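# Push paper-loaded cart through door into yellow bay

## Task

Move the utility cart from this room through the self-closing door into the other room and leave it in the yellow-taped bay, with each of its four wheels fully inside the tape line and none resting on the tape. The case of copy paper must finish in the cart's top tray, entirely within the tray's edges. The door must be closed at the end. Either or both robots may be used, and no robot may tip over or be left leaning.

## Robot and tools

ROBOTS. Two identical Hello Robot Stretch 4 units, r1 and r2. Each has an omni-wheel base, a lift that slides up a mast, and one telescoping arm pointing forward, ending in a wrist (yaw, pitch, roll) and a two-finger gripper. A robot is about 1.6 m tall; its base edge lies within 0.23 m of the base centre.

FRAMES. Base frame: origin on the floor below the base centre, x ahead, y to the robot's left, z up, in metres. hand_pose (a point between the open fingertips) is printed in this frame and may be slightly wrong. The odometry frame is where the base frame was when the scene began; base_odometry uses it and counts only wheel rotation, so slipping looks like travel. Heading is in radians, left positive, -3.142 to 3.142. Each robot reports only in its own frames; where the robots stand relative to each other can only be judged from images, lidar_m and wrist_depth_mm.

move. Arguments r1 and r2 each hold that robot's share of one action; a robot not named gets nothing new and keeps doing what it was doing. Always pass blocking: false (true or omitted is refused). The call returns within about half a second while motion continues. cameras is a list of names (r1_head_camera, r1_head_left_camera, r1_head_right_camera, r1_wrist_camera, and the same for r2, or "all"); [] gives none. Inside a robot's part:
- base: an offset from where the base last reported itself, never an absolute position. translate_m drives straight, forward positive, -2 to 2 m. strafe_m slides sideways, left positive, -2 to 2 m. rotate_rad spins in place, counter-clockwise positive, -3.2 to 3.2 rad. translate_m and strafe_m may be combined into one diagonal straight drive; rotate_rad must be sent alone.
- joints: absolute targets by name. lift_m 0 to 1.2 m; arm_m (extension) 0 to 0.55 m; wrist_yaw_rad -1.134 to 4.276 (0 ahead, left positive, 3.14 folded back); wrist_pitch_rad -1.117 to 4.259 (0 level, 1.57 pointing down); wrist_roll_rad -1.117 to 4.259 (clockwise seen from behind positive); gripper_m -0.038 to 0.141, the fingertip gap in metres. Targets outside a joint's range get clipped and reported; other bad values are refused.
- pace: "slow", "default", "fast" or "max". speeds: per-joint top speed (not gripper) in place of pace. A high lift slows the base.
- contact_limits: 0 (gentlest) to 1, for arm_m, lift_m, translate_m, strafe_m, rotate_rad, placed alongside that very command; default 0.5. A base limit persists until the next action naming base. Lifting a load needs lift_m limit at least 0.15 per kg-ish (0.3 for 2 kg).
- end_of_arm: "enable_torque", sent by itself, to revive a wrist or gripper motor that shut off.
A move with no action returns full state, all images and the scene number.

wait(seconds 0 to 10, cameras): lets time pass and returns state; returns early once a running motion finishes. stop(cameras): brakes everything and re-holds slack wheels. zoom_image(camera, region [x0,y0,x1,y1] pixels, at most 504 per side) enlarges part of that camera's latest image. finished_scene(scene) ends the current scene, given its number; the result of the outcome must hold without help, so leave nothing leaning on a robot.

RESULTS. The "move" line lists each robot given motion with "done" or its worst status. base_status and joint_status: moving, done (wheels turned the full amount even if slipping), off_target (ended short, may still push), contact_stop (held back, goes slack), time_out (ran too long, target dropped), limit_stop_at_own_body, limit_stop_at_tilt (lean above 6 degrees; lift, arm and wheels go slack), torque_fault (motor limp). Once an unplanned stop or a refused call shows, later calls in that reply are skipped. "as last shown" marks robots not in the action; their lines are repeated. on_its_own tells what a robot did uncommanded. lidar_m: 12 distances in metres, 30-degree sectors, first straight ahead then counter-clockwise (4th left, 7th behind, 10th right); "-" means nothing seen or closer than 0.25 m. wrist_depth_mm: 7x7 grid of depths, 100 to 2000 mm. base_tilt in degrees (forward, right). turned_by_wheels vs turned_by_imu differing by over about 0.1 rad in one move means a hit or slip. motor_effort is percent of max with peak in brackets; servo_current in mA.

GRIPPING. Command a gap at least 0.015 smaller than the object; about 0.06 smaller resists pulls. To close behind a handle or bar use -0.02 or less. Grip success is not reported directly; a servo_current rise hints at it.

AVOID. Any firm contact between the two robots (bases, or one gripper closing on the other's fingers) fails the run; once bases touch, stop driving. The robots' travel can differ by up to about 3 cm per metre, so a shared load can wrench and tip them. Don't turn, drive or brake with over 1 kg held and arm_m beyond 0.2; keep pulls low and gentle. Avoid wrist poses that fold into the arm or base (low lift over the base, tilted up and rolled, yaw plus pitch below about -1.1). Don't slam the door, ram fixed objects, drop the paper or let anything fall. Thinking time lets the world keep running.

Each tool is called after "Emit:" in YAML: its name, and indented under it one key for each argument.

## Session

Emit:
move:
  blocking: false
  cameras: ["all"]

Scene clock: 0.00 s.
r1.base_odometry: x=+0.000 y=+0.000 heading=+0.000
r1.turned_by_wheels: +0.000
r1.turned_by_imu: +0.000
r1.base_tilt: forward=-1.6 right=+1.3
r1.lidar_m: 1.92 2.25 3.81 1.93 0.97 0.84 0.83 0.93 0.77 0.76 0.93 1.59
r1.base_status: not commanded
r1.joint_positions: lift_m=+0.127 arm_m=+0.000 wrist_yaw_rad=+3.089 wrist_pitch_rad=+0.002 wrist_roll_rad=+0.000 gripper_m=+0.056
r1.joint_status: not commanded
r1.measured_speeds: all 0
r1.motor_effort: lift_m=+20 arm_m=-4 wheel_0=+0 wheel_1=+1 wheel_2=+1
r1.servo_current: wrist_yaw_rad=39 wrist_pitch_rad=46 wrist_roll_rad=65 gripper_m=39
r1.hand_pose: x=-0.1125 y=+0.1024 z=+0.3046 quat_wxyz=(+0.026, -0.001, +0.000, +1.000) (m; r1's base frame)
r1.wrist_depth_mm: 137 138 - - - - - / 113 139 - - - - - / 117 140 224 - - - - / 137 161 - - - - - / - - - - - - - / - - 191 - 187 - - / 842 759 750 788 788 732 768
r2.base_odometry: x=+0.000 y=+0.000 heading=+0.000
r2.turned_by_wheels: +0.000
r2.turned_by_imu: +0.000
r2.base_tilt: forward=-0.6 right=+0.1
r2.lidar_m: 2.02 1.45 1.40 1.49 2.01 2.22 2.34 3.17 1.60 3.62 2.59 2.46
r2.base_status: not commanded
r2.joint_positions: lift_m=+0.295 arm_m=+0.000 wrist_yaw_rad=+3.133 wrist_pitch_rad=+0.002 wrist_roll_rad=+0.000 gripper_m=+0.056
r2.joint_status: not commanded
r2.measured_speeds: all 0
r2.motor_effort: lift_m=+18 arm_m=-4 wheel_0=+0 wheel_1=-1 wheel_2=+0
r2.servo_current: wrist_yaw_rad=46 wrist_pitch_rad=39 wrist_roll_rad=46 gripper_m=59
r2.hand_pose: x=-0.1167 y=+0.0898 z=+0.4727 quat_wxyz=(+0.004, -0.001, +0.000, +1.000) (m; r2's base frame)
r2.wrist_depth_mm: - 140 - - - - - / - 126 150 - - - - / - 130 185 - - - - / 144 143 272 - - - - / 229 - - - - - - / 226 1576 196 1576 190 1618 1464 / 226 1060 1138 - - 1025 1060
pictures: r1_head_camera, r1_head_left_camera, r1_head_right_camera, r1_wrist_camera, r2_head_camera, r2_head_left_camera, r2_head_right_camera, r2_wrist_camera
Images, in order (width x height): r1_head_camera 420x560, r1_head_left_camera 420x672, r1_head_right_camera 420x672, r1_wrist_camera 616x392, r2_head_camera 420x560, r2_head_left_camera 420x672, r2_head_right_camera 420x672, r2_wrist_camera 616x392.

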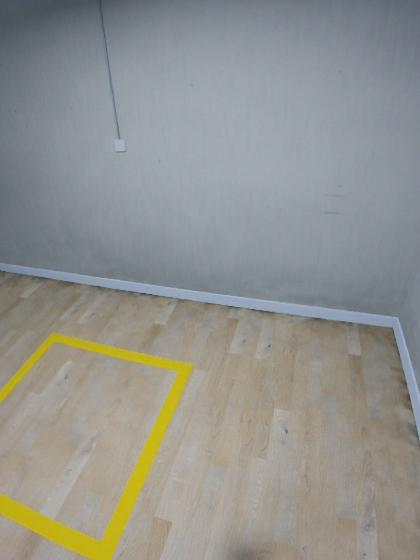

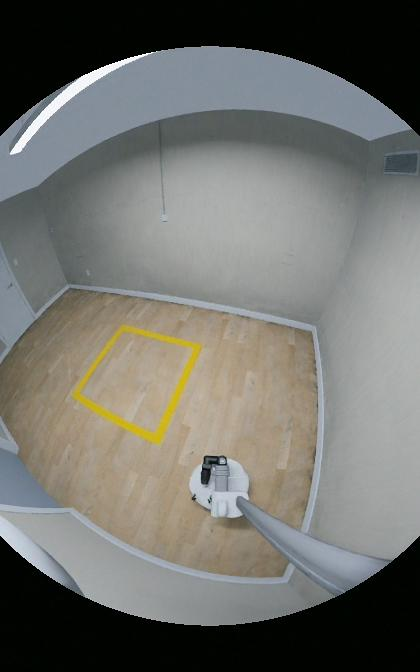

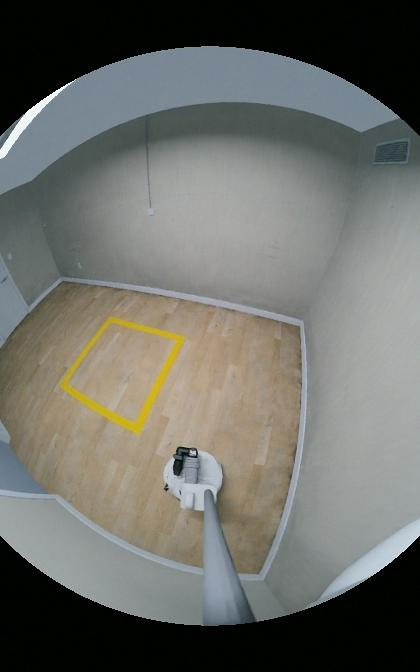

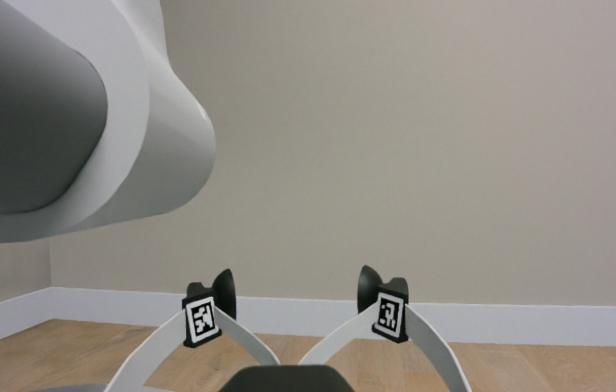

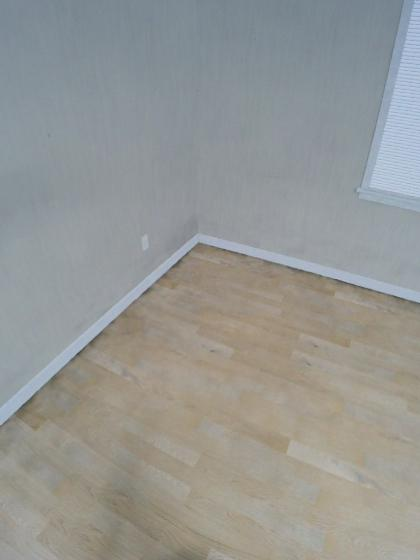

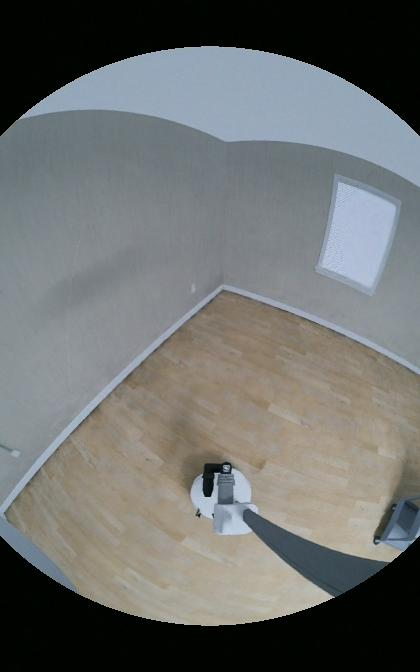

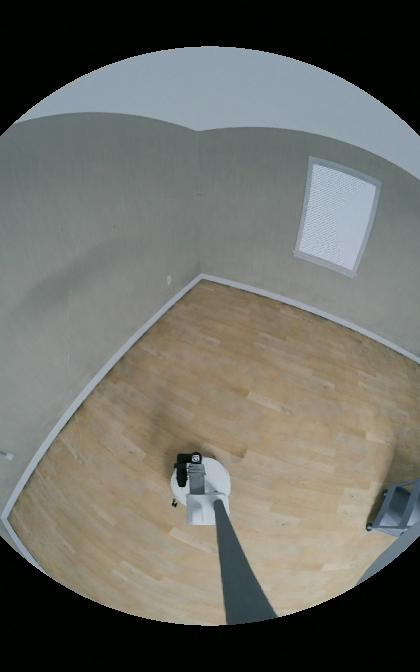

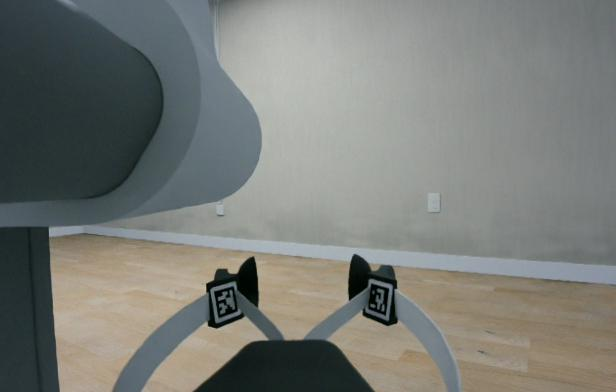

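Emit:
move:
  blocking: false
  r1: {"base": {"rotate_rad": 1.2}}
  r2: {"base": {"rotate_rad": -1.6}}

Emit:
wait:
  seconds: 1.5
  cameras: []

Emit:
wait:
  seconds: 1.0
  cameras: ["r1_head_camera", "r1_head_left_camera", "r1_head_right_camera", "r2_head_camera", "r2_head_left_camera", "r2_head_right_camera"]

Scene clock: 4.47 s.
move: r1 moving; r2 moving
r1.base_odometry: x=+0.000 y=+0.000 heading=+0.252
r1.turned_by_wheels: +0.252
r1.turned_by_imu: +0.252
r1.base_tilt: forward=-1.6 right=+1.2
r1.lidar_m: 1.98 2.71 3.66 1.25 0.89 0.80 0.87 0.80 0.77 0.82 1.11 1.92
r1.base_status: rotate_rad moving
r1.joint_positions: lift_m=+0.127 arm_m=+0.000 wrist_yaw_rad=+3.089 wrist_pitch_rad=+0.002 wrist_roll_rad=+0.000 gripper_m=+0.056
r1.joint_status: not commanded
r1.measured_speeds: translate_m=-0.001 strafe_m=-0.001 rotate_rad=+0.980 lift_m=+0.000 arm_m=+0.000 wrist_yaw_rad=+0.000 wrist_pitch_rad=+0.000 wrist_roll_rad=+0.000
r1.motor_effort: lift_m=+20(20) arm_m=-4(4) wheel_0=-8(9) wheel_1=-6(9) wheel_2=-7(7)
r1.servo_current: wrist_yaw_rad=59(59) wrist_pitch_rad=39(46) wrist_roll_rad=46(59) gripper_m=39(39)
r1.hand_pose: x=-0.1125 y=+0.1024 z=+0.3046 quat_wxyz=(+0.026, -0.001, +0.000, +1.000) (m; r1's base frame)
r1.wrist_depth_mm: 136 138 - - - - - / 113 139 - - - - - / 114 140 226 - - - - / 137 160 - - - - - / - - - - - - - / - 1060 190 - 187 - - / 778 750 750 798 750 699 732
r2.base_odometry: x=+0.000 y=+0.000 heading=-0.252
r2.turned_by_wheels: -0.252
r2.turned_by_imu: -0.244
r2.base_tilt: forward=-0.7 right=+0.1
r2.lidar_m: 2.52 1.62 1.40 1.40 1.67 2.23 2.24 2.64 1.59 1.63 2.93 2.49
r2.base_status: rotate_rad moving
r2.joint_positions: lift_m=+0.295 arm_m=+0.000 wrist_yaw_rad=+3.133 wrist_pitch_rad=+0.002 wrist_roll_rad=+0.000 gripper_m=+0.056
r2.joint_status: not commanded
r2.measured_speeds: translate_m=+0.000 strafe_m=+0.000 rotate_rad=-0.974 lift_m=+0.000 arm_m=+0.000 wrist_yaw_rad=+0.000 wrist_pitch_rad=+0.000 wrist_roll_rad=+0.000
r2.motor_effort: lift_m=+18(18) arm_m=-4(4) wheel_0=+8(9) wheel_1=+8(10) wheel_2=+9(11)
r2.servo_current: wrist_yaw_rad=33(52) wrist_pitch_rad=39(46) wrist_roll_rad=52(52) gripper_m=39(59)
r2.hand_pose: x=-0.1167 y=+0.0898 z=+0.4727 quat_wxyz=(+0.004, -0.001, +0.000, +1.000) (m; r2's base frame)
r2.wrist_depth_mm: - 141 - - - - - / - 127 150 - - - - / - 130 184 - - - - / 144 143 272 - - - - / 229 - - - - - - / 227 1576 196 1576 190 1661 1464 / 226 1060 1138 - - 1060 1060
pictures: none

Scene clock: 5.80 s.
earlier move: r1 done; r2 moving
r1.base_odometry: x=+0.000 y=+0.000 heading=+1.200
r1.turned_by_wheels: +0.948
r1.turned_by_imu: +0.953
r1.base_tilt: forward=-1.6 right=+1.3
r1.lidar_m: 3.90 1.54 0.93 0.82 0.85 0.82 0.77 0.75 1.00 1.89 1.97 2.45
r1.base_status: done
r1.joint_positions: lift_m=+0.127 arm_m=+0.000 wrist_yaw_rad=+3.089 wrist_pitch_rad=+0.002 wrist_roll_rad=+0.000 gripper_m=+0.056
r1.joint_status: not commanded
r1.measured_speeds: all 0
r1.motor_effort: lift_m=+20(20) arm_m=-4(4) wheel_0=-2(10) wheel_1=-2(9) wheel_2=+0(8)
r1.servo_current: wrist_yaw_rad=65(65) wrist_pitch_rad=39(52) wrist_roll_rad=59(65) gripper_m=39(46)
r1.hand_pose: x=-0.1125 y=+0.1024 z=+0.3046 quat_wxyz=(+0.026, -0.001, +0.000, +1.000) (m; r1's base frame)
r1.wrist_depth_mm: 136 139 - - - - - / 113 139 - - - - - / 117 139 229 - - - - / 137 162 - - - - - / - - - - - - - / - - 191 - 188 - - / 788 163 750 798 778 778 778
r2.base_odometry: x=+0.000 y=+0.000 heading=-1.599
r2.turned_by_wheels: -1.347
r2.turned_by_imu: -1.311
r2.base_tilt: forward=-0.7 right=+0.1
r2.lidar_m: 3.66 2.58 2.48 2.06 1.50 1.40 1.47 1.99 2.23 2.34 3.14 1.60
r2.base_status: rotate_rad moving
r2.joint_positions: lift_m=+0.295 arm_m=+0.000 wrist_yaw_rad=+3.133 wrist_pitch_rad=+0.002 wrist_roll_rad=+0.000 gripper_m=+0.056
r2.joint_status: not commanded
r2.measured_speeds: all 0
r2.motor_effort: lift_m=+18(18) arm_m=-4(4) wheel_0=+2(11) wheel_1=+3(11) wheel_2=+5(11)
r2.servo_current: wrist_yaw_rad=46(59) wrist_pitch_rad=33(46) wrist_roll_rad=46(52) gripper_m=46(59)
r2.hand_pose: x=-0.1167 y=+0.0898 z=+0.4727 quat_wxyz=(+0.004, -0.001, +0.000, +1.000) (m; r2's base frame)
r2.wrist_depth_mm: - 140 - - - - - / - 126 141 - - - - / - 129 184 - - - - / 144 144 227 - - - - / 230 - - - - - - / 227 1576 195 1336 190 - - / 226 1042 1138 - - 1025 1060
wait: 1.33 of 1.5 s (r1 has come to rest)
pictures: none
No camera images: "cameras" was empty.

Scene clock: 6.07 s.
earlier move: r2 done
r1.base_odometry: x=+0.000 y=+0.000 heading=+1.200
r1.turned_by_wheels: +0.000
r1.turned_by_imu: +0.000
r1.base_tilt: forward=-1.6 right=+1.3
r1.lidar_m: 3.92 1.56 0.92 0.84 0.86 0.85 0.76 0.80 1.01 1.92 1.94 2.48
r1.base_status: done
r1.joint_positions: lift_m=+0.127 arm_m=+0.000 wrist_yaw_rad=+3.089 wrist_pitch_rad=+0.002 wrist_roll_rad=+0.000 gripper_m=+0.056
r1.joint_status: not commanded
r1.measured_speeds: all 0
r1.motor_effort: lift_m=+20(20) arm_m=-4(4) wheel_0=-1(10) wheel_1=-1(9) wheel_2=+0(8)
r1.servo_current: wrist_yaw_rad=65(65) wrist_pitch_rad=52(52) wrist_roll_rad=59(65) gripper_m=39(46)
r1.hand_pose: x=-0.1125 y=+0.1024 z=+0.3046 quat_wxyz=(+0.026, -0.001, +0.000, +1.000) (m; r1's base frame)
r1.wrist_depth_mm: 136 139 - - - - - / 113 139 - - - - - / 118 139 229 - - - - / 137 162 - - - - - / - - - - - - - / - - 190 - 187 - - / 788 163 750 788 798 788 768
r2.base_odometry: x=+0.000 y=+0.000 heading=-1.599
r2.turned_by_wheels: +0.000
r2.turned_by_imu: +0.000
r2.base_tilt: forward=-0.7 right=+0.0
r2.lidar_m: 3.69 2.62 2.47 2.04 1.47 1.41 1.46 1.99 2.24 2.30 3.11 1.60
r2.base_status: done
r2.joint_positions: lift_m=+0.295 arm_m=+0.000 wrist_yaw_rad=+3.133 wrist_pitch_rad=+0.002 wrist_roll_rad=+0.000 gripper_m=+0.056
r2.joint_status: not commanded
r2.measured_speeds: all 0
r2.motor_effort: lift_m=+18(18) arm_m=-4(4) wheel_0=+5(11) wheel_1=+3(11) wheel_2=+5(11)
r2.servo_current: wrist_yaw_rad=39(59) wrist_pitch_rad=39(46) wrist_roll_rad=39(52) gripper_m=46(59)
r2.hand_pose: x=-0.1167 y=+0.0898 z=+0.4727 quat_wxyz=(+0.004, -0.001, +0.000, +1.000) (m; r2's base frame)
r2.wrist_depth_mm: - 140 - - - - - / - 126 142 - - - - / - 130 185 - - - - / 144 144 226 - - - - / 229 - - - - - - / 227 1576 196 1308 190 - - / 226 1060 1160 - - 1042 1060
wait: 0.27 of 1 s (r2 has come to rest)
pictures: r1_head_camera, r1_head_left_camera, r1_head_right_camera, r2_head_camera, r2_head_left_camera, r2_head_right_camera
Images, in order (width x height): r1_head_camera 420x560, r1_head_left_camera 420x672, r1_head_right_camera 420x672, r2_head_camera 420x560, r2_head_left_camera 420x672, r2_head_right_camera 420x672.

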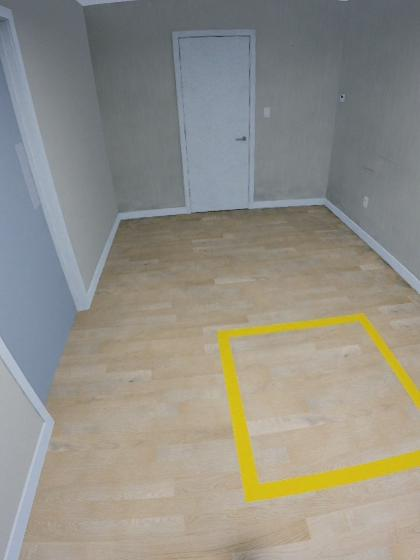

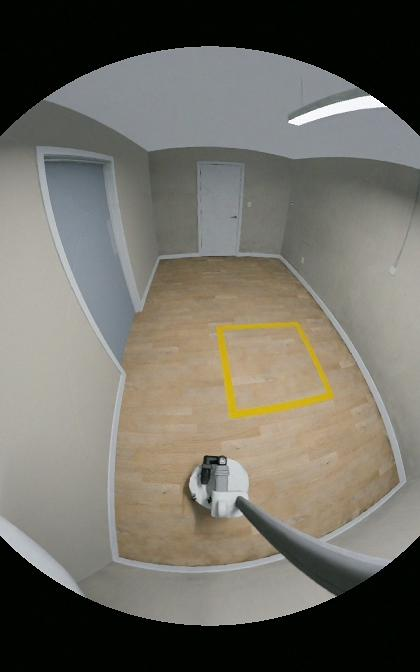

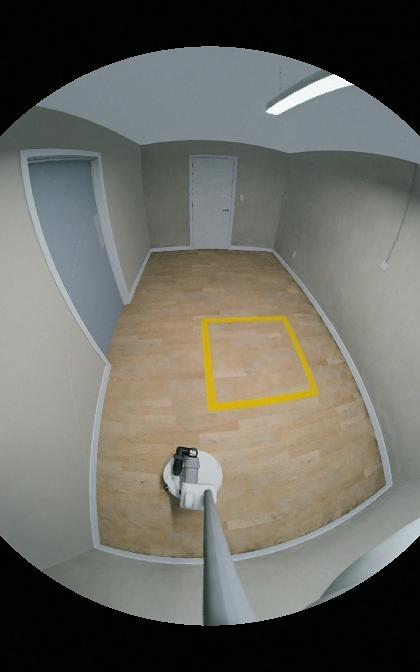

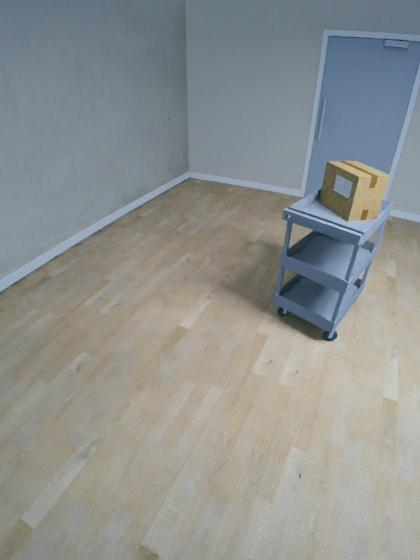

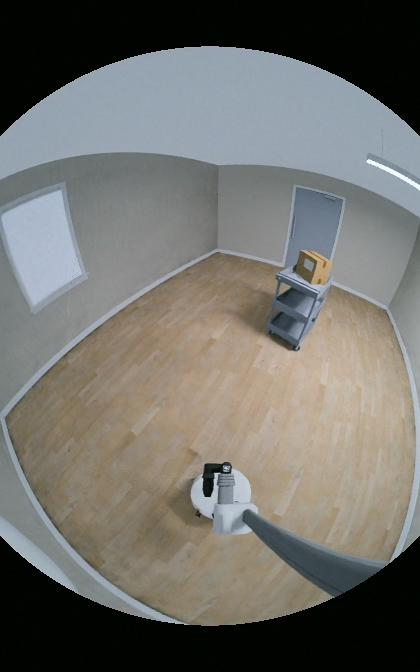

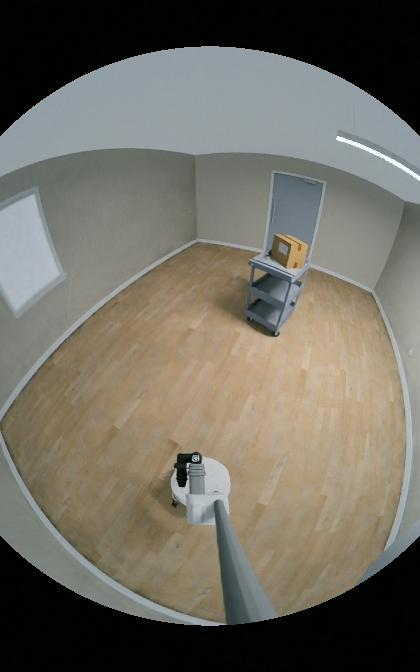

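Emit:
zoom_image:
  camera: "r2_head_camera"
  region: [240, 20, 420, 360]

Emit:
zoom_image:
  camera: "r1_head_left_camera"
  region: [20, 130, 180, 400]

Emit:
zoom_image:
  camera: "r2_head_left_camera"
  region: [230, 160, 400, 380]

Scaled by 1.482 from the camera's 420x560 image, which has a finer 1200x1600 frame.

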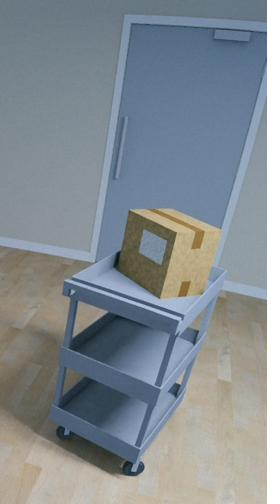

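Scaled by 1.867 from the camera's 420x672 image, which has a finer 600x960 frame.

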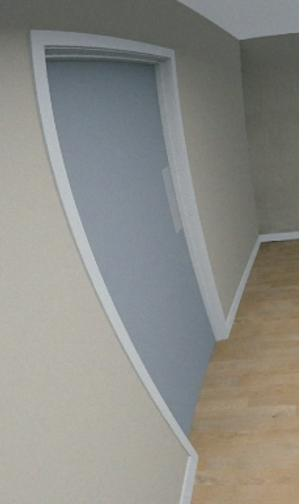

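Scaled by 2.291 from the camera's 420x672 image, which has a finer 600x960 frame.

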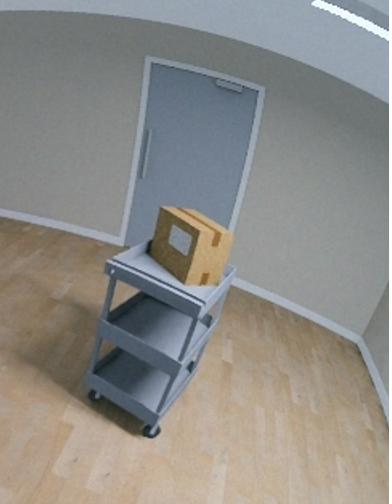

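Emit:
move:
  blocking: false
  r1: {"base": {"rotate_rad": 1.76}, "pace": "fast"}
  r2: {"base": {"rotate_rad": -0.5}, "pace": "fast"}

Emit:
wait:
  seconds: 1.2
  cameras: ["r1_head_camera", "r1_head_left_camera", "r2_head_camera", "r2_head_left_camera"]

Scene clock: 168.20 s.
move: r1 moving; r2 moving
r1.base_odometry: x=+0.000 y=+0.000 heading=+1.578
r1.turned_by_wheels: +0.379
r1.turned_by_imu: +0.379
r1.base_tilt: forward=-1.6 right=+1.2
r1.lidar_m: 1.96 1.00 0.82 0.84 0.91 0.78 0.77 0.91 1.59 1.95 2.22 3.80
r1.base_status: rotate_rad moving
r1.joint_positions: lift_m=+0.127 arm_m=+0.000 wrist_yaw_rad=+3.089 wrist_pitch_rad=+0.002 wrist_roll_rad=+0.000 gripper_m=+0.056
r1.joint_status: not commanded
r1.measured_speeds: translate_m=+0.000 strafe_m=+0.000 rotate_rad=+1.457 lift_m=+0.000 arm_m=+0.000 wrist_yaw_rad=+0.000 wrist_pitch_rad=+0.000 wrist_roll_rad=+0.000
r1.motor_effort: lift_m=+20(20) arm_m=-4(4) wheel_0=-12(12) wheel_1=-8(10) wheel_2=-9(9)
r1.servo_current: wrist_yaw_rad=46(52) wrist_pitch_rad=39(46) wrist_roll_rad=65(65) gripper_m=39(46)
r1.hand_pose: x=-0.1125 y=+0.1024 z=+0.3046 quat_wxyz=(+0.026, -0.001, +0.000, +1.000) (m; r1's base frame)
r1.wrist_depth_mm: 136 139 - - - - - / 113 139 - - - - - / 118 139 229 - - - - / 137 162 - - - - - / - - - - - - - / - - 190 - 188 - - / 842 741 750 143 750 732 768
r2.base_odometry: x=+0.000 y=+0.000 heading=-1.952
r2.turned_by_wheels: -0.353
r2.turned_by_imu: -0.343
r2.base_tilt: forward=-0.7 right=+0.1
r2.lidar_m: 1.64 3.13 2.51 2.48 1.72 1.43 1.41 1.58 2.23 2.23 2.44 3.82
r2.base_status: rotate_rad moving
r2.joint_positions: lift_m=+0.295 arm_m=+0.000 wrist_yaw_rad=+3.133 wrist_pitch_rad=+0.002 wrist_roll_rad=+0.000 gripper_m=+0.056
r2.joint_status: not commanded
r2.measured_speeds: translate_m=-0.001 strafe_m=+0.002 rotate_rad=-0.989 lift_m=+0.000 arm_m=+0.000 wrist_yaw_rad=+0.000 wrist_pitch_rad=+0.000 wrist_roll_rad=+0.000
r2.motor_effort: lift_m=+18(18) arm_m=-4(4) wheel_0=+4(10) wheel_1=+4(10) wheel_2=+5(13)
r2.servo_current: wrist_yaw_rad=46(52) wrist_pitch_rad=39(46) wrist_roll_rad=52(59) gripper_m=46(52)
r2.hand_pose: x=-0.1167 y=+0.0898 z=+0.4727 quat_wxyz=(+0.004, -0.001, +0.000, +1.000) (m; r2's base frame)
r2.wrist_depth_mm: - 141 - - - - - / - 126 141 - - - - / - 129 185 - - - - / 144 143 207 - - - - / 219 - - - - - - / 227 1430 192 171 190 - - / 227 1042 1160 - - 1025 1060
pictures: none

Scene clock: 168.80 s.
earlier move: r1 moving; r2 done
r1.base_odometry: x=+0.000 y=+0.000 heading=+2.685
r1.turned_by_wheels: +1.106
r1.turned_by_imu: +1.112
r1.base_tilt: forward=-1.6 right=+1.3
r1.lidar_m: 0.82 0.84 0.90 0.76 0.78 0.93 1.74 1.95 2.32 3.94 1.80 0.95
r1.base_status: rotate_rad moving
r1.joint_positions: lift_m=+0.127 arm_m=+0.000 wrist_yaw_rad=+3.089 wrist_pitch_rad=+0.002 wrist_roll_rad=+0.000 gripper_m=+0.056
r1.joint_status: not commanded
r1.measured_speeds: translate_m=-0.001 strafe_m=-0.001 rotate_rad=+1.336 lift_m=+0.000 arm_m=+0.000 wrist_yaw_rad=+0.000 wrist_pitch_rad=+0.000 wrist_roll_rad=+0.000
r1.motor_effort: lift_m=+20(20) arm_m=-4(4) wheel_0=-3(12) wheel_1=-1(11) wheel_2=-1(10)
r1.servo_current: wrist_yaw_rad=39(65) wrist_pitch_rad=39(52) wrist_roll_rad=46(65) gripper_m=33(46)
r1.hand_pose: x=-0.1125 y=+0.1024 z=+0.3046 quat_wxyz=(+0.026, -0.001, +0.000, +1.000) (m; r1's base frame)
r1.wrist_depth_mm: 136 138 - - - - - / 113 139 - - - - - / 118 140 274 - - - - / 137 161 - - - - - / 1661 - - - - - - / 1205 1205 191 1182 188 - - / 854 750 759 798 798 741 -
r2.base_odometry: x=+0.000 y=+0.000 heading=-2.098
r2.turned_by_wheels: -0.147
r2.turned_by_imu: -0.143
r2.base_tilt: forward=-0.6 right=+0.1
r2.lidar_m: 1.58 3.58 2.61 2.48 1.97 1.49 1.40 1.49 2.05 2.22 2.33 3.19
r2.base_status: done
r2.joint_positions: lift_m=+0.295 arm_m=+0.000 wrist_yaw_rad=+3.133 wrist_pitch_rad=+0.002 wrist_roll_rad=+0.000 gripper_m=+0.056
r2.joint_status: not commanded
r2.measured_speeds: all 0
r2.motor_effort: lift_m=+18(18) arm_m=-4(4) wheel_0=+3(10) wheel_1=+1(10) wheel_2=+2(13)
r2.servo_current: wrist_yaw_rad=52(59) wrist_pitch_rad=46(46) wrist_roll_rad=46(59) gripper_m=52(52)
r2.hand_pose: x=-0.1167 y=+0.0898 z=+0.4727 quat_wxyz=(+0.004, -0.001, +0.000, +1.000) (m; r2's base frame)
r2.wrist_depth_mm: - 141 - - - - - / - 126 142 - - - - / - 129 185 - - - - / 144 143 206 - - - - / 219 - - - - - - / 220 1430 191 171 190 1397 1308 / 226 1060 1160 - - 1025 1060
wait: 0.60 of 1.2 s (r2 has come to rest)
pictures: r1_head_camera, r1_head_left_camera, r2_head_camera, r2_head_left_camera
Images, in order (width x height): r1_head_camera 420x560, r1_head_left_camera 420x672, r2_head_camera 420x560, r2_head_left_camera 420x672.

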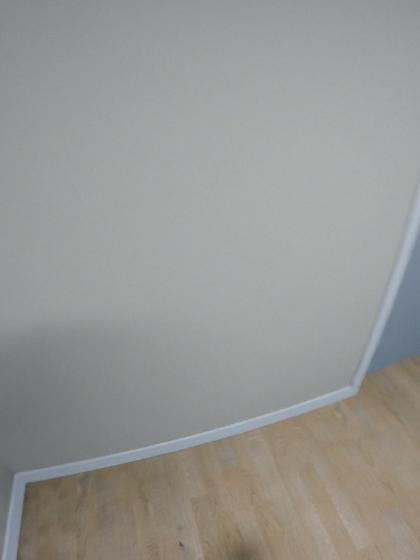

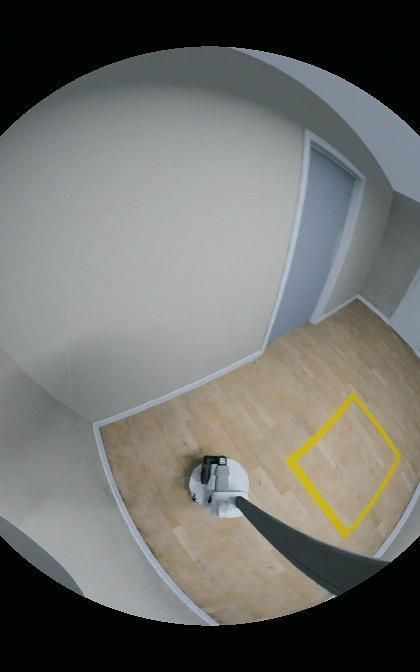

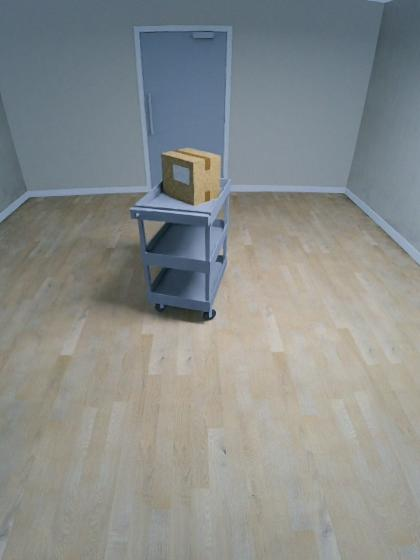

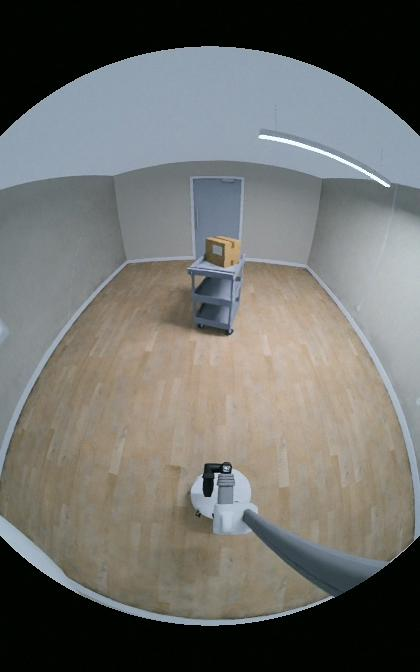

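Emit:
move:
  blocking: false
  r1: {"base": {"strafe_m": -1.4}, "joints": {"lift_m": 0.7}, "pace": "fast"}
  r2: {"base": {"translate_m": 0.6}, "joints": {"lift_m": 0.85}, "pace": "fast"}

Emit:
wait:
  seconds: 3
  cameras: ["r2_head_camera", "r2_head_left_camera", "r2_head_right_camera"]

Emit:
zoom_image:
  camera: "r2_head_camera"
  region: [100, 80, 300, 360]

Scene clock: 176.63 s.
earlier move: r1 done
move: r1 moving; r2 moving
r1.base_odometry: x=+0.011 y=+0.057 heading=+2.960
r1.turned_by_wheels: +0.275
r1.turned_by_imu: +0.277
r1.base_tilt: forward=-1.6 right=+1.3
r1.lidar_m: 0.85 0.88 0.83 0.82 0.88 1.26 1.92 2.08 2.91 2.86 1.16 0.87
r1.base_status: strafe_m moving
r1.joint_positions: lift_m=+0.190 arm_m=+0.000 wrist_yaw_rad=+3.089 wrist_pitch_rad=+0.002 wrist_roll_rad=+0.000 gripper_m=+0.056
r1.joint_status: lift_m moving
r1.measured_speeds: translate_m=-0.001 strafe_m=-0.225 rotate_rad=+0.004 lift_m=+0.243 arm_m=+0.000 wrist_yaw_rad=+0.000 wrist_pitch_rad=+0.000 wrist_roll_rad=+0.000
r1.motor_effort: lift_m=+26(28) arm_m=-4(4) wheel_0=+13(13) wheel_1=-12(14) wheel_2=+0(1)
r1.servo_current: wrist_yaw_rad=39(52) wrist_pitch_rad=39(52) wrist_roll_rad=59(59) gripper_m=39(52)
r1.hand_pose: x=-0.1125 y=+0.1024 z=+0.3674 quat_wxyz=(+0.026, -0.001, +0.000, +1.000) (m; r1's base frame)
r1.wrist_depth_mm: 136 138 - - - - - / 113 139 - - - - - / 118 140 272 - - - - / 137 162 - - - - - / - - - - - - - / 1537 1537 192 1366 187 1308 - / 976 866 866 153 917 878 891
r2.base_odometry: x=-0.025 y=-0.043 heading=-2.098
r2.turned_by_wheels: +0.000
r2.turned_by_imu: +0.001
r2.base_tilt: forward=-0.7 right=+0.1
r2.lidar_m: 1.57 3.55 2.60 2.48 2.10 1.52 1.46 1.54 2.08 2.22 2.31 3.20
r2.base_status: translate_m moving
r2.joint_positions: lift_m=+0.358 arm_m=+0.000 wrist_yaw_rad=+3.133 wrist_pitch_rad=+0.002 wrist_roll_rad=+0.000 gripper_m=+0.056
r2.joint_status: lift_m moving
r2.measured_speeds: translate_m=+0.194 strafe_m=-0.002 rotate_rad=+0.000 lift_m=+0.243 arm_m=+0.000 wrist_yaw_rad=+0.000 wrist_pitch_rad=+0.000 wrist_roll_rad=+0.000
r2.motor_effort: lift_m=+25(25) arm_m=-4(4) wheel_0=+10(11) wheel_1=+8(10) wheel_2=-15(15)
r2.servo_current: wrist_yaw_rad=39(59) wrist_pitch_rad=46(46) wrist_roll_rad=52(52) gripper_m=46(52)
r2.hand_pose: x=-0.1167 y=+0.0898 z=+0.5357 quat_wxyz=(+0.004, -0.001, +0.000, +1.000) (m; r2's base frame)
r2.wrist_depth_mm: - 140 - - - - - / - 124 146 - - - - / - 128 187 - - - - / 144 143 217 - - - - / 217 - - - - - - / 218 1464 191 171 190 1537 1464 / 222 1182 1255 - - 1138 1160
pictures: none

Scene clock: 178.93 s.
earlier move: r1 moving; r2 done
r1.base_odometry: x=+0.171 y=+0.932 heading=+2.960
r1.turned_by_wheels: +0.000
r1.turned_by_imu: -0.006
r1.base_tilt: forward=-1.6 right=+1.3
r1.lidar_m: 0.78 0.85 1.21 1.72 1.79 2.04 1.98 2.13 2.99 2.73 1.23 0.90
r1.base_status: strafe_m moving
r1.joint_positions: lift_m=+0.700 arm_m=+0.000 wrist_yaw_rad=+3.089 wrist_pitch_rad=+0.002 wrist_roll_rad=+0.000 gripper_m=+0.056
r1.joint_status: all done
r1.measured_speeds: translate_m=+0.000 strafe_m=-0.400 rotate_rad=+0.000 lift_m=+0.000 arm_m=+0.000 wrist_yaw_rad=+0.000 wrist_pitch_rad=+0.000 wrist_roll_rad=+0.000
r1.motor_effort: lift_m=+24(29) arm_m=-4(4) wheel_0=+6(13) wheel_1=-6(14) wheel_2=+0(2)
r1.servo_current: wrist_yaw_rad=46(65) wrist_pitch_rad=46(52) wrist_roll_rad=39(78) gripper_m=39(52)
r1.hand_pose: x=-0.1125 y=+0.1024 z=+0.8771 quat_wxyz=(+0.026, -0.001, +0.000, +1.000) (m; r1's base frame)
r1.wrist_depth_mm: 136 139 - - - - - / 113 139 - - - - - / 117 140 268 - - - - / 137 163 - - - - - / - - - - - - - / - - 193 - 188 - - / - 1863 1921 153 - 1863 -
r2.base_odometry: x=-0.302 y=-0.518 heading=-2.098
r2.turned_by_wheels: +0.000
r2.turned_by_imu: +0.001
r2.base_tilt: forward=-0.6 right=+0.1
r2.lidar_m: 1.01 1.16 2.61 2.49 2.63 2.11 2.00 2.09 2.32 2.24 2.30 3.19
r2.base_status: done
r2.joint_positions: lift_m=+0.850 arm_m=+0.000 wrist_yaw_rad=+3.133 wrist_pitch_rad=+0.002 wrist_roll_rad=+0.000 gripper_m=+0.056
r2.joint_status: all done
r2.measured_speeds: all 0
r2.motor_effort: lift_m=+21(27) arm_m=-3(4) wheel_0=+1(12) wheel_1=+1(10) wheel_2=-1(16)
r2.servo_current: wrist_yaw_rad=52(59) wrist_pitch_rad=39(46) wrist_roll_rad=46(65) gripper_m=46(59)
r2.hand_pose: x=-0.1167 y=+0.0898 z=+1.0275 quat_wxyz=(+0.004, -0.001, +0.000, +1.000) (m; r2's base frame)
r2.wrist_depth_mm: - 141 - - - - - / - 127 150 - - - - / - 129 184 - - - - / 144 143 263 - - - - / 229 - - - - - - / 228 - 196 - 191 - - / 225 - - - - - -
wait: 2.30 of 3 s (r2 has come to rest)
pictures: r2_head_camera, r2_head_left_camera, r2_head_right_camera
Images, in order (width x height): r2_head_camera 420x560, r2_head_left_camera 420x672, r2_head_right_camera 420x672.

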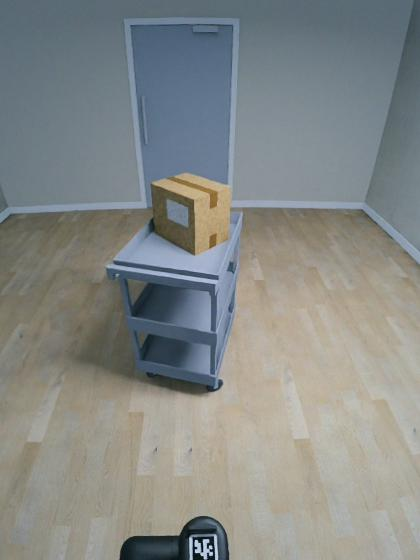

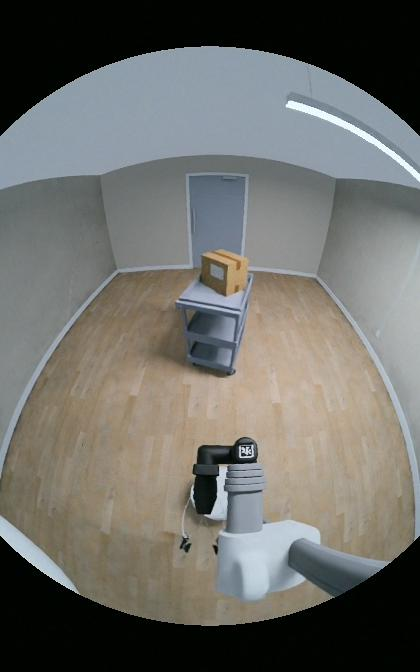

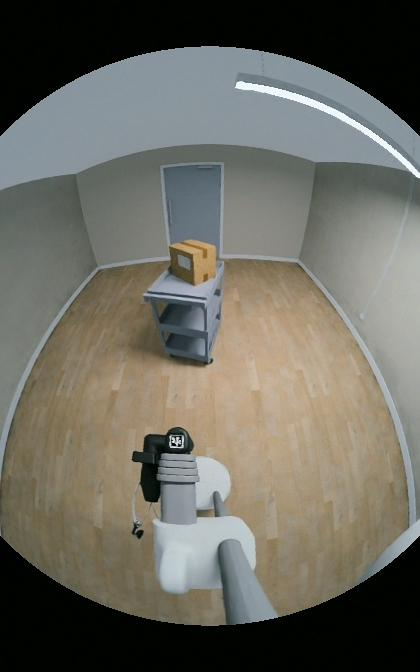

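Scaled by 1.800 from the camera's 420x560 image, which has a finer 1200x1600 frame.

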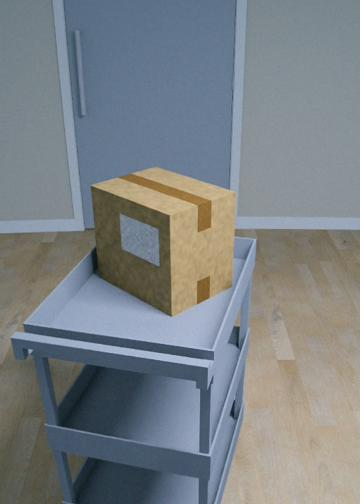

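Emit:
move:
  blocking: false
  r2: {"joints": {"wrist_yaw_rad": 0.0}}
  cameras: ["r1_head_camera", "r1_head_left_camera", "r1_head_right_camera"]

Scene clock: 194.17 s.
earlier move: r1 done
move: r2 moving
r1.base_odometry: x=+0.253 y=+1.377 heading=+2.960
r1.turned_by_wheels: +0.000
r1.turned_by_imu: -0.003
r1.base_tilt: forward=-1.6 right=+1.3
r1.lidar_m: 0.83 0.83 1.21 2.16 2.29 2.06 1.99 2.14 2.62 2.54 1.04 0.88
r1.base_status: done
r1.joint_positions: lift_m=+0.700 arm_m=+0.000 wrist_yaw_rad=+3.089 wrist_pitch_rad=+0.002 wrist_roll_rad=+0.000 gripper_m=+0.056
r1.joint_status: not commanded
r1.measured_speeds: all 0
r1.motor_effort: lift_m=+24(24) arm_m=-4(4) wheel_0=-1(2) wheel_1=+1(2) wheel_2=+0(0)
r1.servo_current: wrist_yaw_rad=46(65) wrist_pitch_rad=33(46) wrist_roll_rad=46(65) gripper_m=33(46)
r1.hand_pose: x=-0.1125 y=+0.1024 z=+0.8771 quat_wxyz=(+0.026, -0.001, +0.000, +1.000) (m; r1's base frame)
r1.wrist_depth_mm: - 137 - - - - - / - 138 - - - - - / 110 138 212 - - - - / 124 139 - - - - - / - - - - - - - / - - 194 - 187 - - / - 1983 1921 153 - 1863 -
r2.base_odometry: x=-0.302 y=-0.518 heading=-2.098
r2.turned_by_wheels: +0.000
r2.turned_by_imu: +0.001
r2.base_tilt: forward=-0.7 right=+0.0
r2.lidar_m: 0.99 1.19 2.62 2.50 2.61 2.06 1.99 2.09 2.35 2.23 2.36 3.20
r2.base_status: not commanded
r2.joint_positions: lift_m=+0.850 arm_m=+0.000 wrist_yaw_rad=+2.570 wrist_pitch_rad=+0.002 wrist_roll_rad=+0.000 gripper_m=+0.056
r2.joint_status: wrist_yaw_rad moving
r2.measured_speeds: translate_m=+0.000 strafe_m=+0.000 rotate_rad=+0.000 lift_m=+0.000 arm_m=+0.000 wrist_yaw_rad=-1.740 wrist_pitch_rad=+0.000 wrist_roll_rad=+0.000
r2.motor_effort: lift_m=+21(21) arm_m=-3(4) wheel_0=+1(1) wheel_1=+1(1) wheel_2=-1(1)
r2.servo_current: wrist_yaw_rad=91(117) wrist_pitch_rad=46(46) wrist_roll_rad=52(59) gripper_m=52(52)
r2.hand_pose: x=-0.0242 y=+0.2296 z=+1.0275 quat_wxyz=(+0.282, -0.001, +0.000, +0.959) (m; r2's base frame)
r2.wrist_depth_mm: - - - - - - - / - - - - - - - / - - - - - - - / - - - - - - - / - - - - - - - / - - 197 - 190 - - / - 124 - - - - -
pictures: r1_head_camera, r1_head_left_camera, r1_head_right_camera
Images, in order (width x height): r1_head_camera 420x560, r1_head_left_camera 420x672, r1_head_right_camera 420x672.

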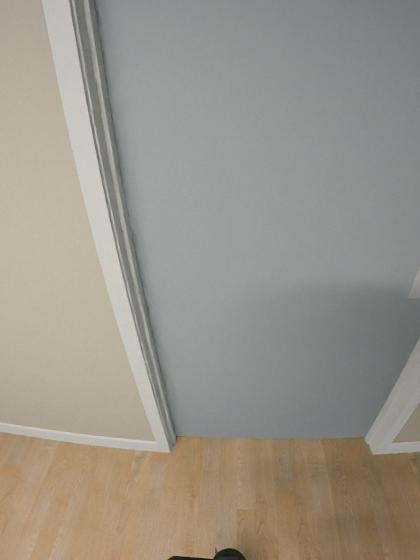

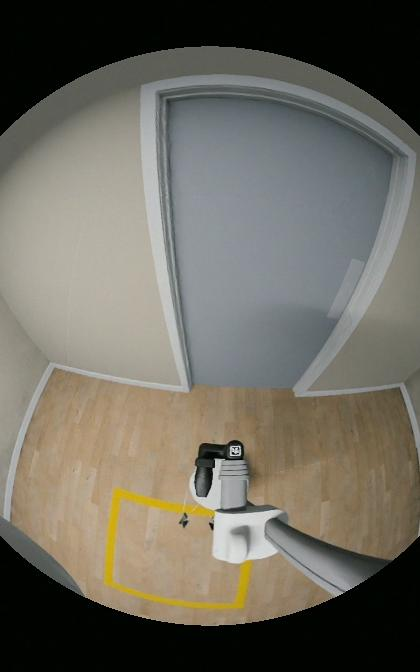

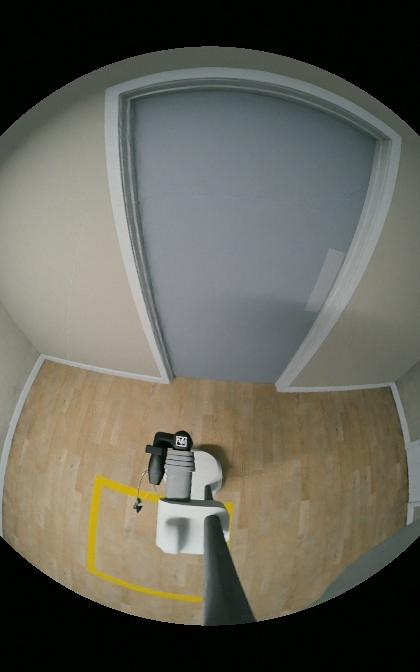

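Emit:
move:
  blocking: false
  r1: {"base": {"strafe_m": -0.33}, "joints": {"wrist_yaw_rad": 0.0, "gripper_m": -0.02}}

Emit:
wait:
  seconds: 2.5
  cameras: ["r2_head_camera", "r2_wrist_camera"]

Emit:
wait:
  seconds: 1.0
  cameras: ["r1_head_camera", "r1_wrist_camera", "r1_head_left_camera"]

Scene clock: 242.50 s.
earlier move: r2 done
move: r1 moving
r1.base_odometry: x=+0.260 y=+1.412 heading=+2.960
r1.turned_by_wheels: +0.000
r1.turned_by_imu: +0.000
r1.base_tilt: forward=-1.6 right=+1.3
r1.lidar_m: 0.86 0.84 1.15 2.21 2.31 2.03 1.98 2.12 2.59 2.50 1.07 0.89
r1.base_status: strafe_m moving
r1.joint_positions: lift_m=+0.700 arm_m=+0.000 wrist_yaw_rad=+2.503 wrist_pitch_rad=+0.002 wrist_roll_rad=+0.000 gripper_m=+0.037
r1.joint_status: wrist_yaw_rad moving; gripper_m moving
r1.measured_speeds: translate_m=+0.000 strafe_m=-0.140 rotate_rad=+0.001 lift_m=+0.000 arm_m=+0.000 wrist_yaw_rad=-1.819 wrist_pitch_rad=+0.000 wrist_roll_rad=+0.000
r1.motor_effort: lift_m=+24(24) arm_m=-4(4) wheel_0=+9(12) wheel_1=-9(11) wheel_2=+0(1)
r1.servo_current: wrist_yaw_rad=98(111) wrist_pitch_rad=39(46) wrist_roll_rad=33(52) gripper_m=111(111)
r1.hand_pose: x=-0.0084 y=+0.2421 z=+0.8771 quat_wxyz=(+0.314, -0.001, +0.000, +0.949) (m; r1's base frame)
r1.wrist_depth_mm: - - - - - - - / - - - - - - - / - - - - - - - / - - - - - - - / - - - - - - - / - - 196 - 187 - - / - 144 1983 - - - 1983
r2.base_odometry: x=-0.302 y=-0.518 heading=-2.098
r2.turned_by_wheels: +0.000
r2.turned_by_imu: +0.001
r2.base_tilt: forward=-0.7 right=+0.0
r2.lidar_m: 1.01 1.18 2.62 2.47 2.65 2.09 1.99 2.11 2.34 2.23 2.30 3.23
r2.base_status: not commanded
r2.joint_positions: lift_m=+0.850 arm_m=+0.000 wrist_yaw_rad=+0.003 wrist_pitch_rad=+0.002 wrist_roll_rad=+0.000 gripper_m=+0.056
r2.joint_status: all done
r2.measured_speeds: all 0
r2.motor_effort: lift_m=+21(21) arm_m=-4(4) wheel_0=+1(1) wheel_1=+1(2) wheel_2=-1(1)
r2.servo_current: wrist_yaw_rad=59(59) wrist_pitch_rad=39(52) wrist_roll_rad=46(59) gripper_m=46(52)
r2.hand_pose: x=+0.4596 y=-0.0866 z=+1.0275 quat_wxyz=(+1.000, +0.000, +0.001, +0.001) (m; r2's base frame)
r2.wrist_depth_mm: - - - - - - - / - - - - - - - / - - - - - - - / - - - 1182 - - - / - - - 1138 - - - / - - 190 778 189 - - / - - - - - - -
pictures: none

Scene clock: 244.43 s.
earlier move: r1 done
r1.base_odometry: x=+0.313 y=+1.702 heading=+2.960
r1.turned_by_wheels: +0.000
r1.turned_by_imu: -0.002
r1.base_tilt: forward=-1.6 right=+1.3
r1.lidar_m: 0.83 0.90 1.18 2.47 2.62 2.05 2.00 2.14 2.29 2.21 1.07 0.82
r1.base_status: done
r1.joint_positions: lift_m=+0.700 arm_m=+0.000 wrist_yaw_rad=+0.003 wrist_pitch_rad=+0.002 wrist_roll_rad=+0.000 gripper_m=-0.019
r1.joint_status: all done
r1.measured_speeds: all 0
r1.motor_effort: lift_m=+24(24) arm_m=-4(4) wheel_0=+1(12) wheel_1=-2(11) wheel_2=+0(2)
r1.servo_current: wrist_yaw_rad=59(117) wrist_pitch_rad=46(52) wrist_roll_rad=46(59) gripper_m=52(137)
r1.hand_pose: x=+0.4596 y=-0.0866 z=+0.8772 quat_wxyz=(+1.000, +0.000, +0.001, +0.001) (m; r1's base frame)
r1.wrist_depth_mm: - - - - 621 615 - / - - - - 621 621 - / - - - - 627 615 - / - - - - - 597 - / - - - - - 597 - / - - 183 200 171 597 - / - 133 163 147 144 539 -
r2.base_odometry: x=-0.302 y=-0.518 heading=-2.098
r2.turned_by_wheels: +0.000
r2.turned_by_imu: +0.000
r2.base_tilt: forward=-0.6 right=+0.1
r2.lidar_m: 1.01 1.16 2.62 2.47 2.62 2.10 2.00 2.09 2.30 2.23 2.31 3.21
r2.base_status: not commanded
r2.joint_positions: lift_m=+0.850 arm_m=+0.000 wrist_yaw_rad=+0.003 wrist_pitch_rad=+0.002 wrist_roll_rad=+0.000 gripper_m=+0.056
r2.joint_status: all done
r2.measured_speeds: all 0
r2.motor_effort: lift_m=+21(21) arm_m=-4(4) wheel_0=+1(1) wheel_1=+1(2) wheel_2=-1(1)
r2.servo_current: wrist_yaw_rad=59(59) wrist_pitch_rad=39(52) wrist_roll_rad=46(65) gripper_m=46(52)
r2.hand_pose: x=+0.4596 y=-0.0866 z=+1.0275 quat_wxyz=(+1.000, +0.000, +0.001, +0.001) (m; r2's base frame)
r2.wrist_depth_mm: - - - - - - - / - - - - - - - / - - - - - - - / - - - 1205 - - - / - - - 1160 - - - / - - 190 788 189 - - / - - - - - - -
wait: 1.93 of 2.5 s (r1 has come to rest)
pictures: r2_head_camera, r2_wrist_camera
Images, in order (width x height): r2_head_camera 420x560, r2_wrist_camera 616x392.

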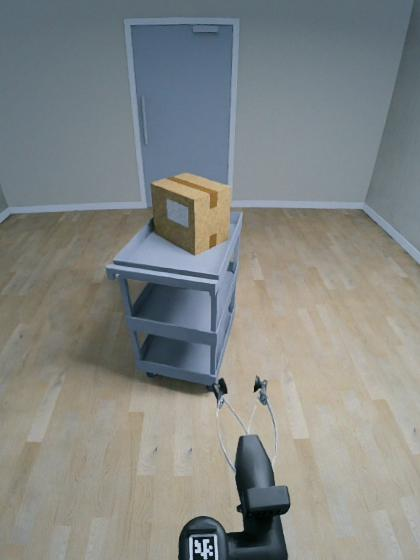

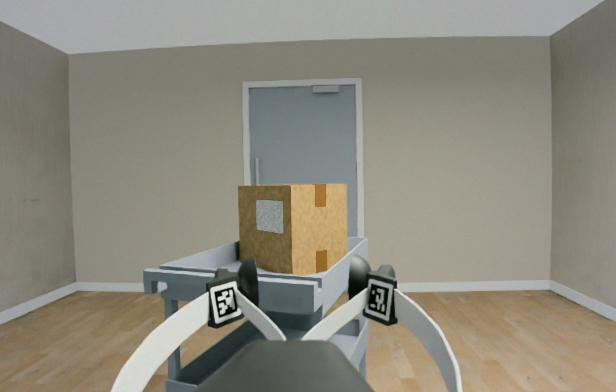

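Scene clock: 245.43 s.
r1.base_odometry: x=+0.313 y=+1.702 heading=+2.960
r1.turned_by_wheels: +0.000
r1.turned_by_imu: +0.000
r1.base_tilt: forward=-1.6 right=+1.3
r1.lidar_m: 0.84 0.89 1.15 2.49 2.62 2.06 2.00 2.15 2.28 2.23 1.08 0.85
r1.base_status: done
r1.joint_positions: lift_m=+0.700 arm_m=+0.000 wrist_yaw_rad=+0.003 wrist_pitch_rad=+0.002 wrist_roll_rad=+0.000 gripper_m=-0.019
r1.joint_status: all done
r1.measured_speeds: all 0
r1.motor_effort: lift_m=+24(24) arm_m=-4(4) wheel_0=+1(12) wheel_1=-1(11) wheel_2=+0(2)
r1.servo_current: wrist_yaw_rad=52(117) wrist_pitch_rad=52(52) wrist_roll_rad=72(59) gripper_m=52(137)
r1.hand_pose: x=+0.4596 y=-0.0866 z=+0.8772 quat_wxyz=(+1.000, +0.000, +0.001, +0.001) (m; r1's base frame)
r1.wrist_depth_mm: - - - - 634 609 - / - - - - 627 615 - / - - - - 634 615 - / - - - - - 591 - / - - - - - 591 - / - - 183 198 171 597 - / - 133 163 147 144 539 -
r2.base_odometry: x=-0.302 y=-0.518 heading=-2.098
r2.turned_by_wheels: +0.000
r2.turned_by_imu: +0.000
r2.base_tilt: forward=-0.6 right=+0.1
r2.lidar_m: 1.02 1.15 2.63 2.49 2.61 2.07 2.00 2.09 2.34 2.22 2.32 3.22
r2.base_status: not commanded
r2.joint_positions: lift_m=+0.850 arm_m=+0.000 wrist_yaw_rad=+0.003 wrist_pitch_rad=+0.002 wrist_roll_rad=+0.000 gripper_m=+0.056
r2.joint_status: all done
r2.measured_speeds: all 0
r2.motor_effort: lift_m=+21(21) arm_m=-4(4) wheel_0=+1(1) wheel_1=+1(2) wheel_2=-1(1)
r2.servo_current: wrist_yaw_rad=52(59) wrist_pitch_rad=39(52) wrist_roll_rad=46(65) gripper_m=52(52)
r2.hand_pose: x=+0.4596 y=-0.0866 z=+1.0275 quat_wxyz=(+1.000, +0.000, +0.001, +0.001) (m; r2's base frame)
r2.wrist_depth_mm: - - - - - - - / - - - - - - - / - - - - - - - / - - - 1182 - - - / - - - 1182 - - - / - - 190 788 190 - - / - - - - - - -
wait: 1.00 s; at rest by 0.27 s
pictures: r1_head_camera, r1_head_left_camera, r1_wrist_camera
Images, in order (width x height): r1_head_camera 420x560, r1_head_left_camera 420x672, r1_wrist_camera 616x392.

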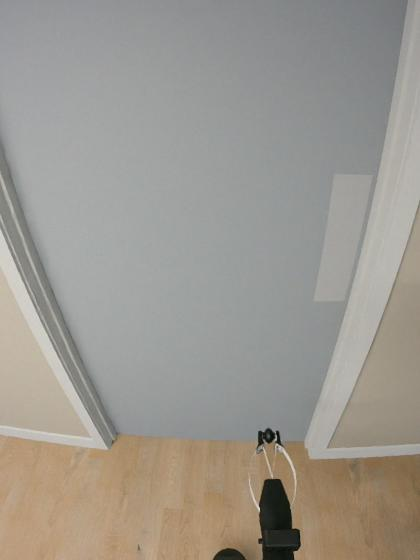

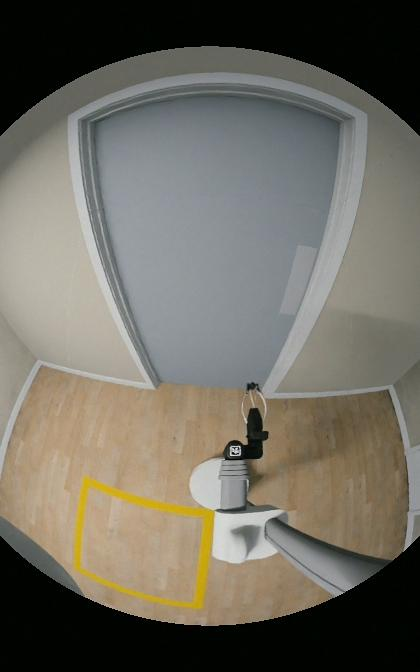

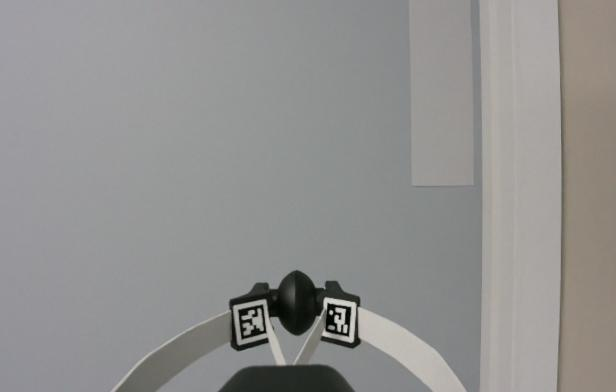

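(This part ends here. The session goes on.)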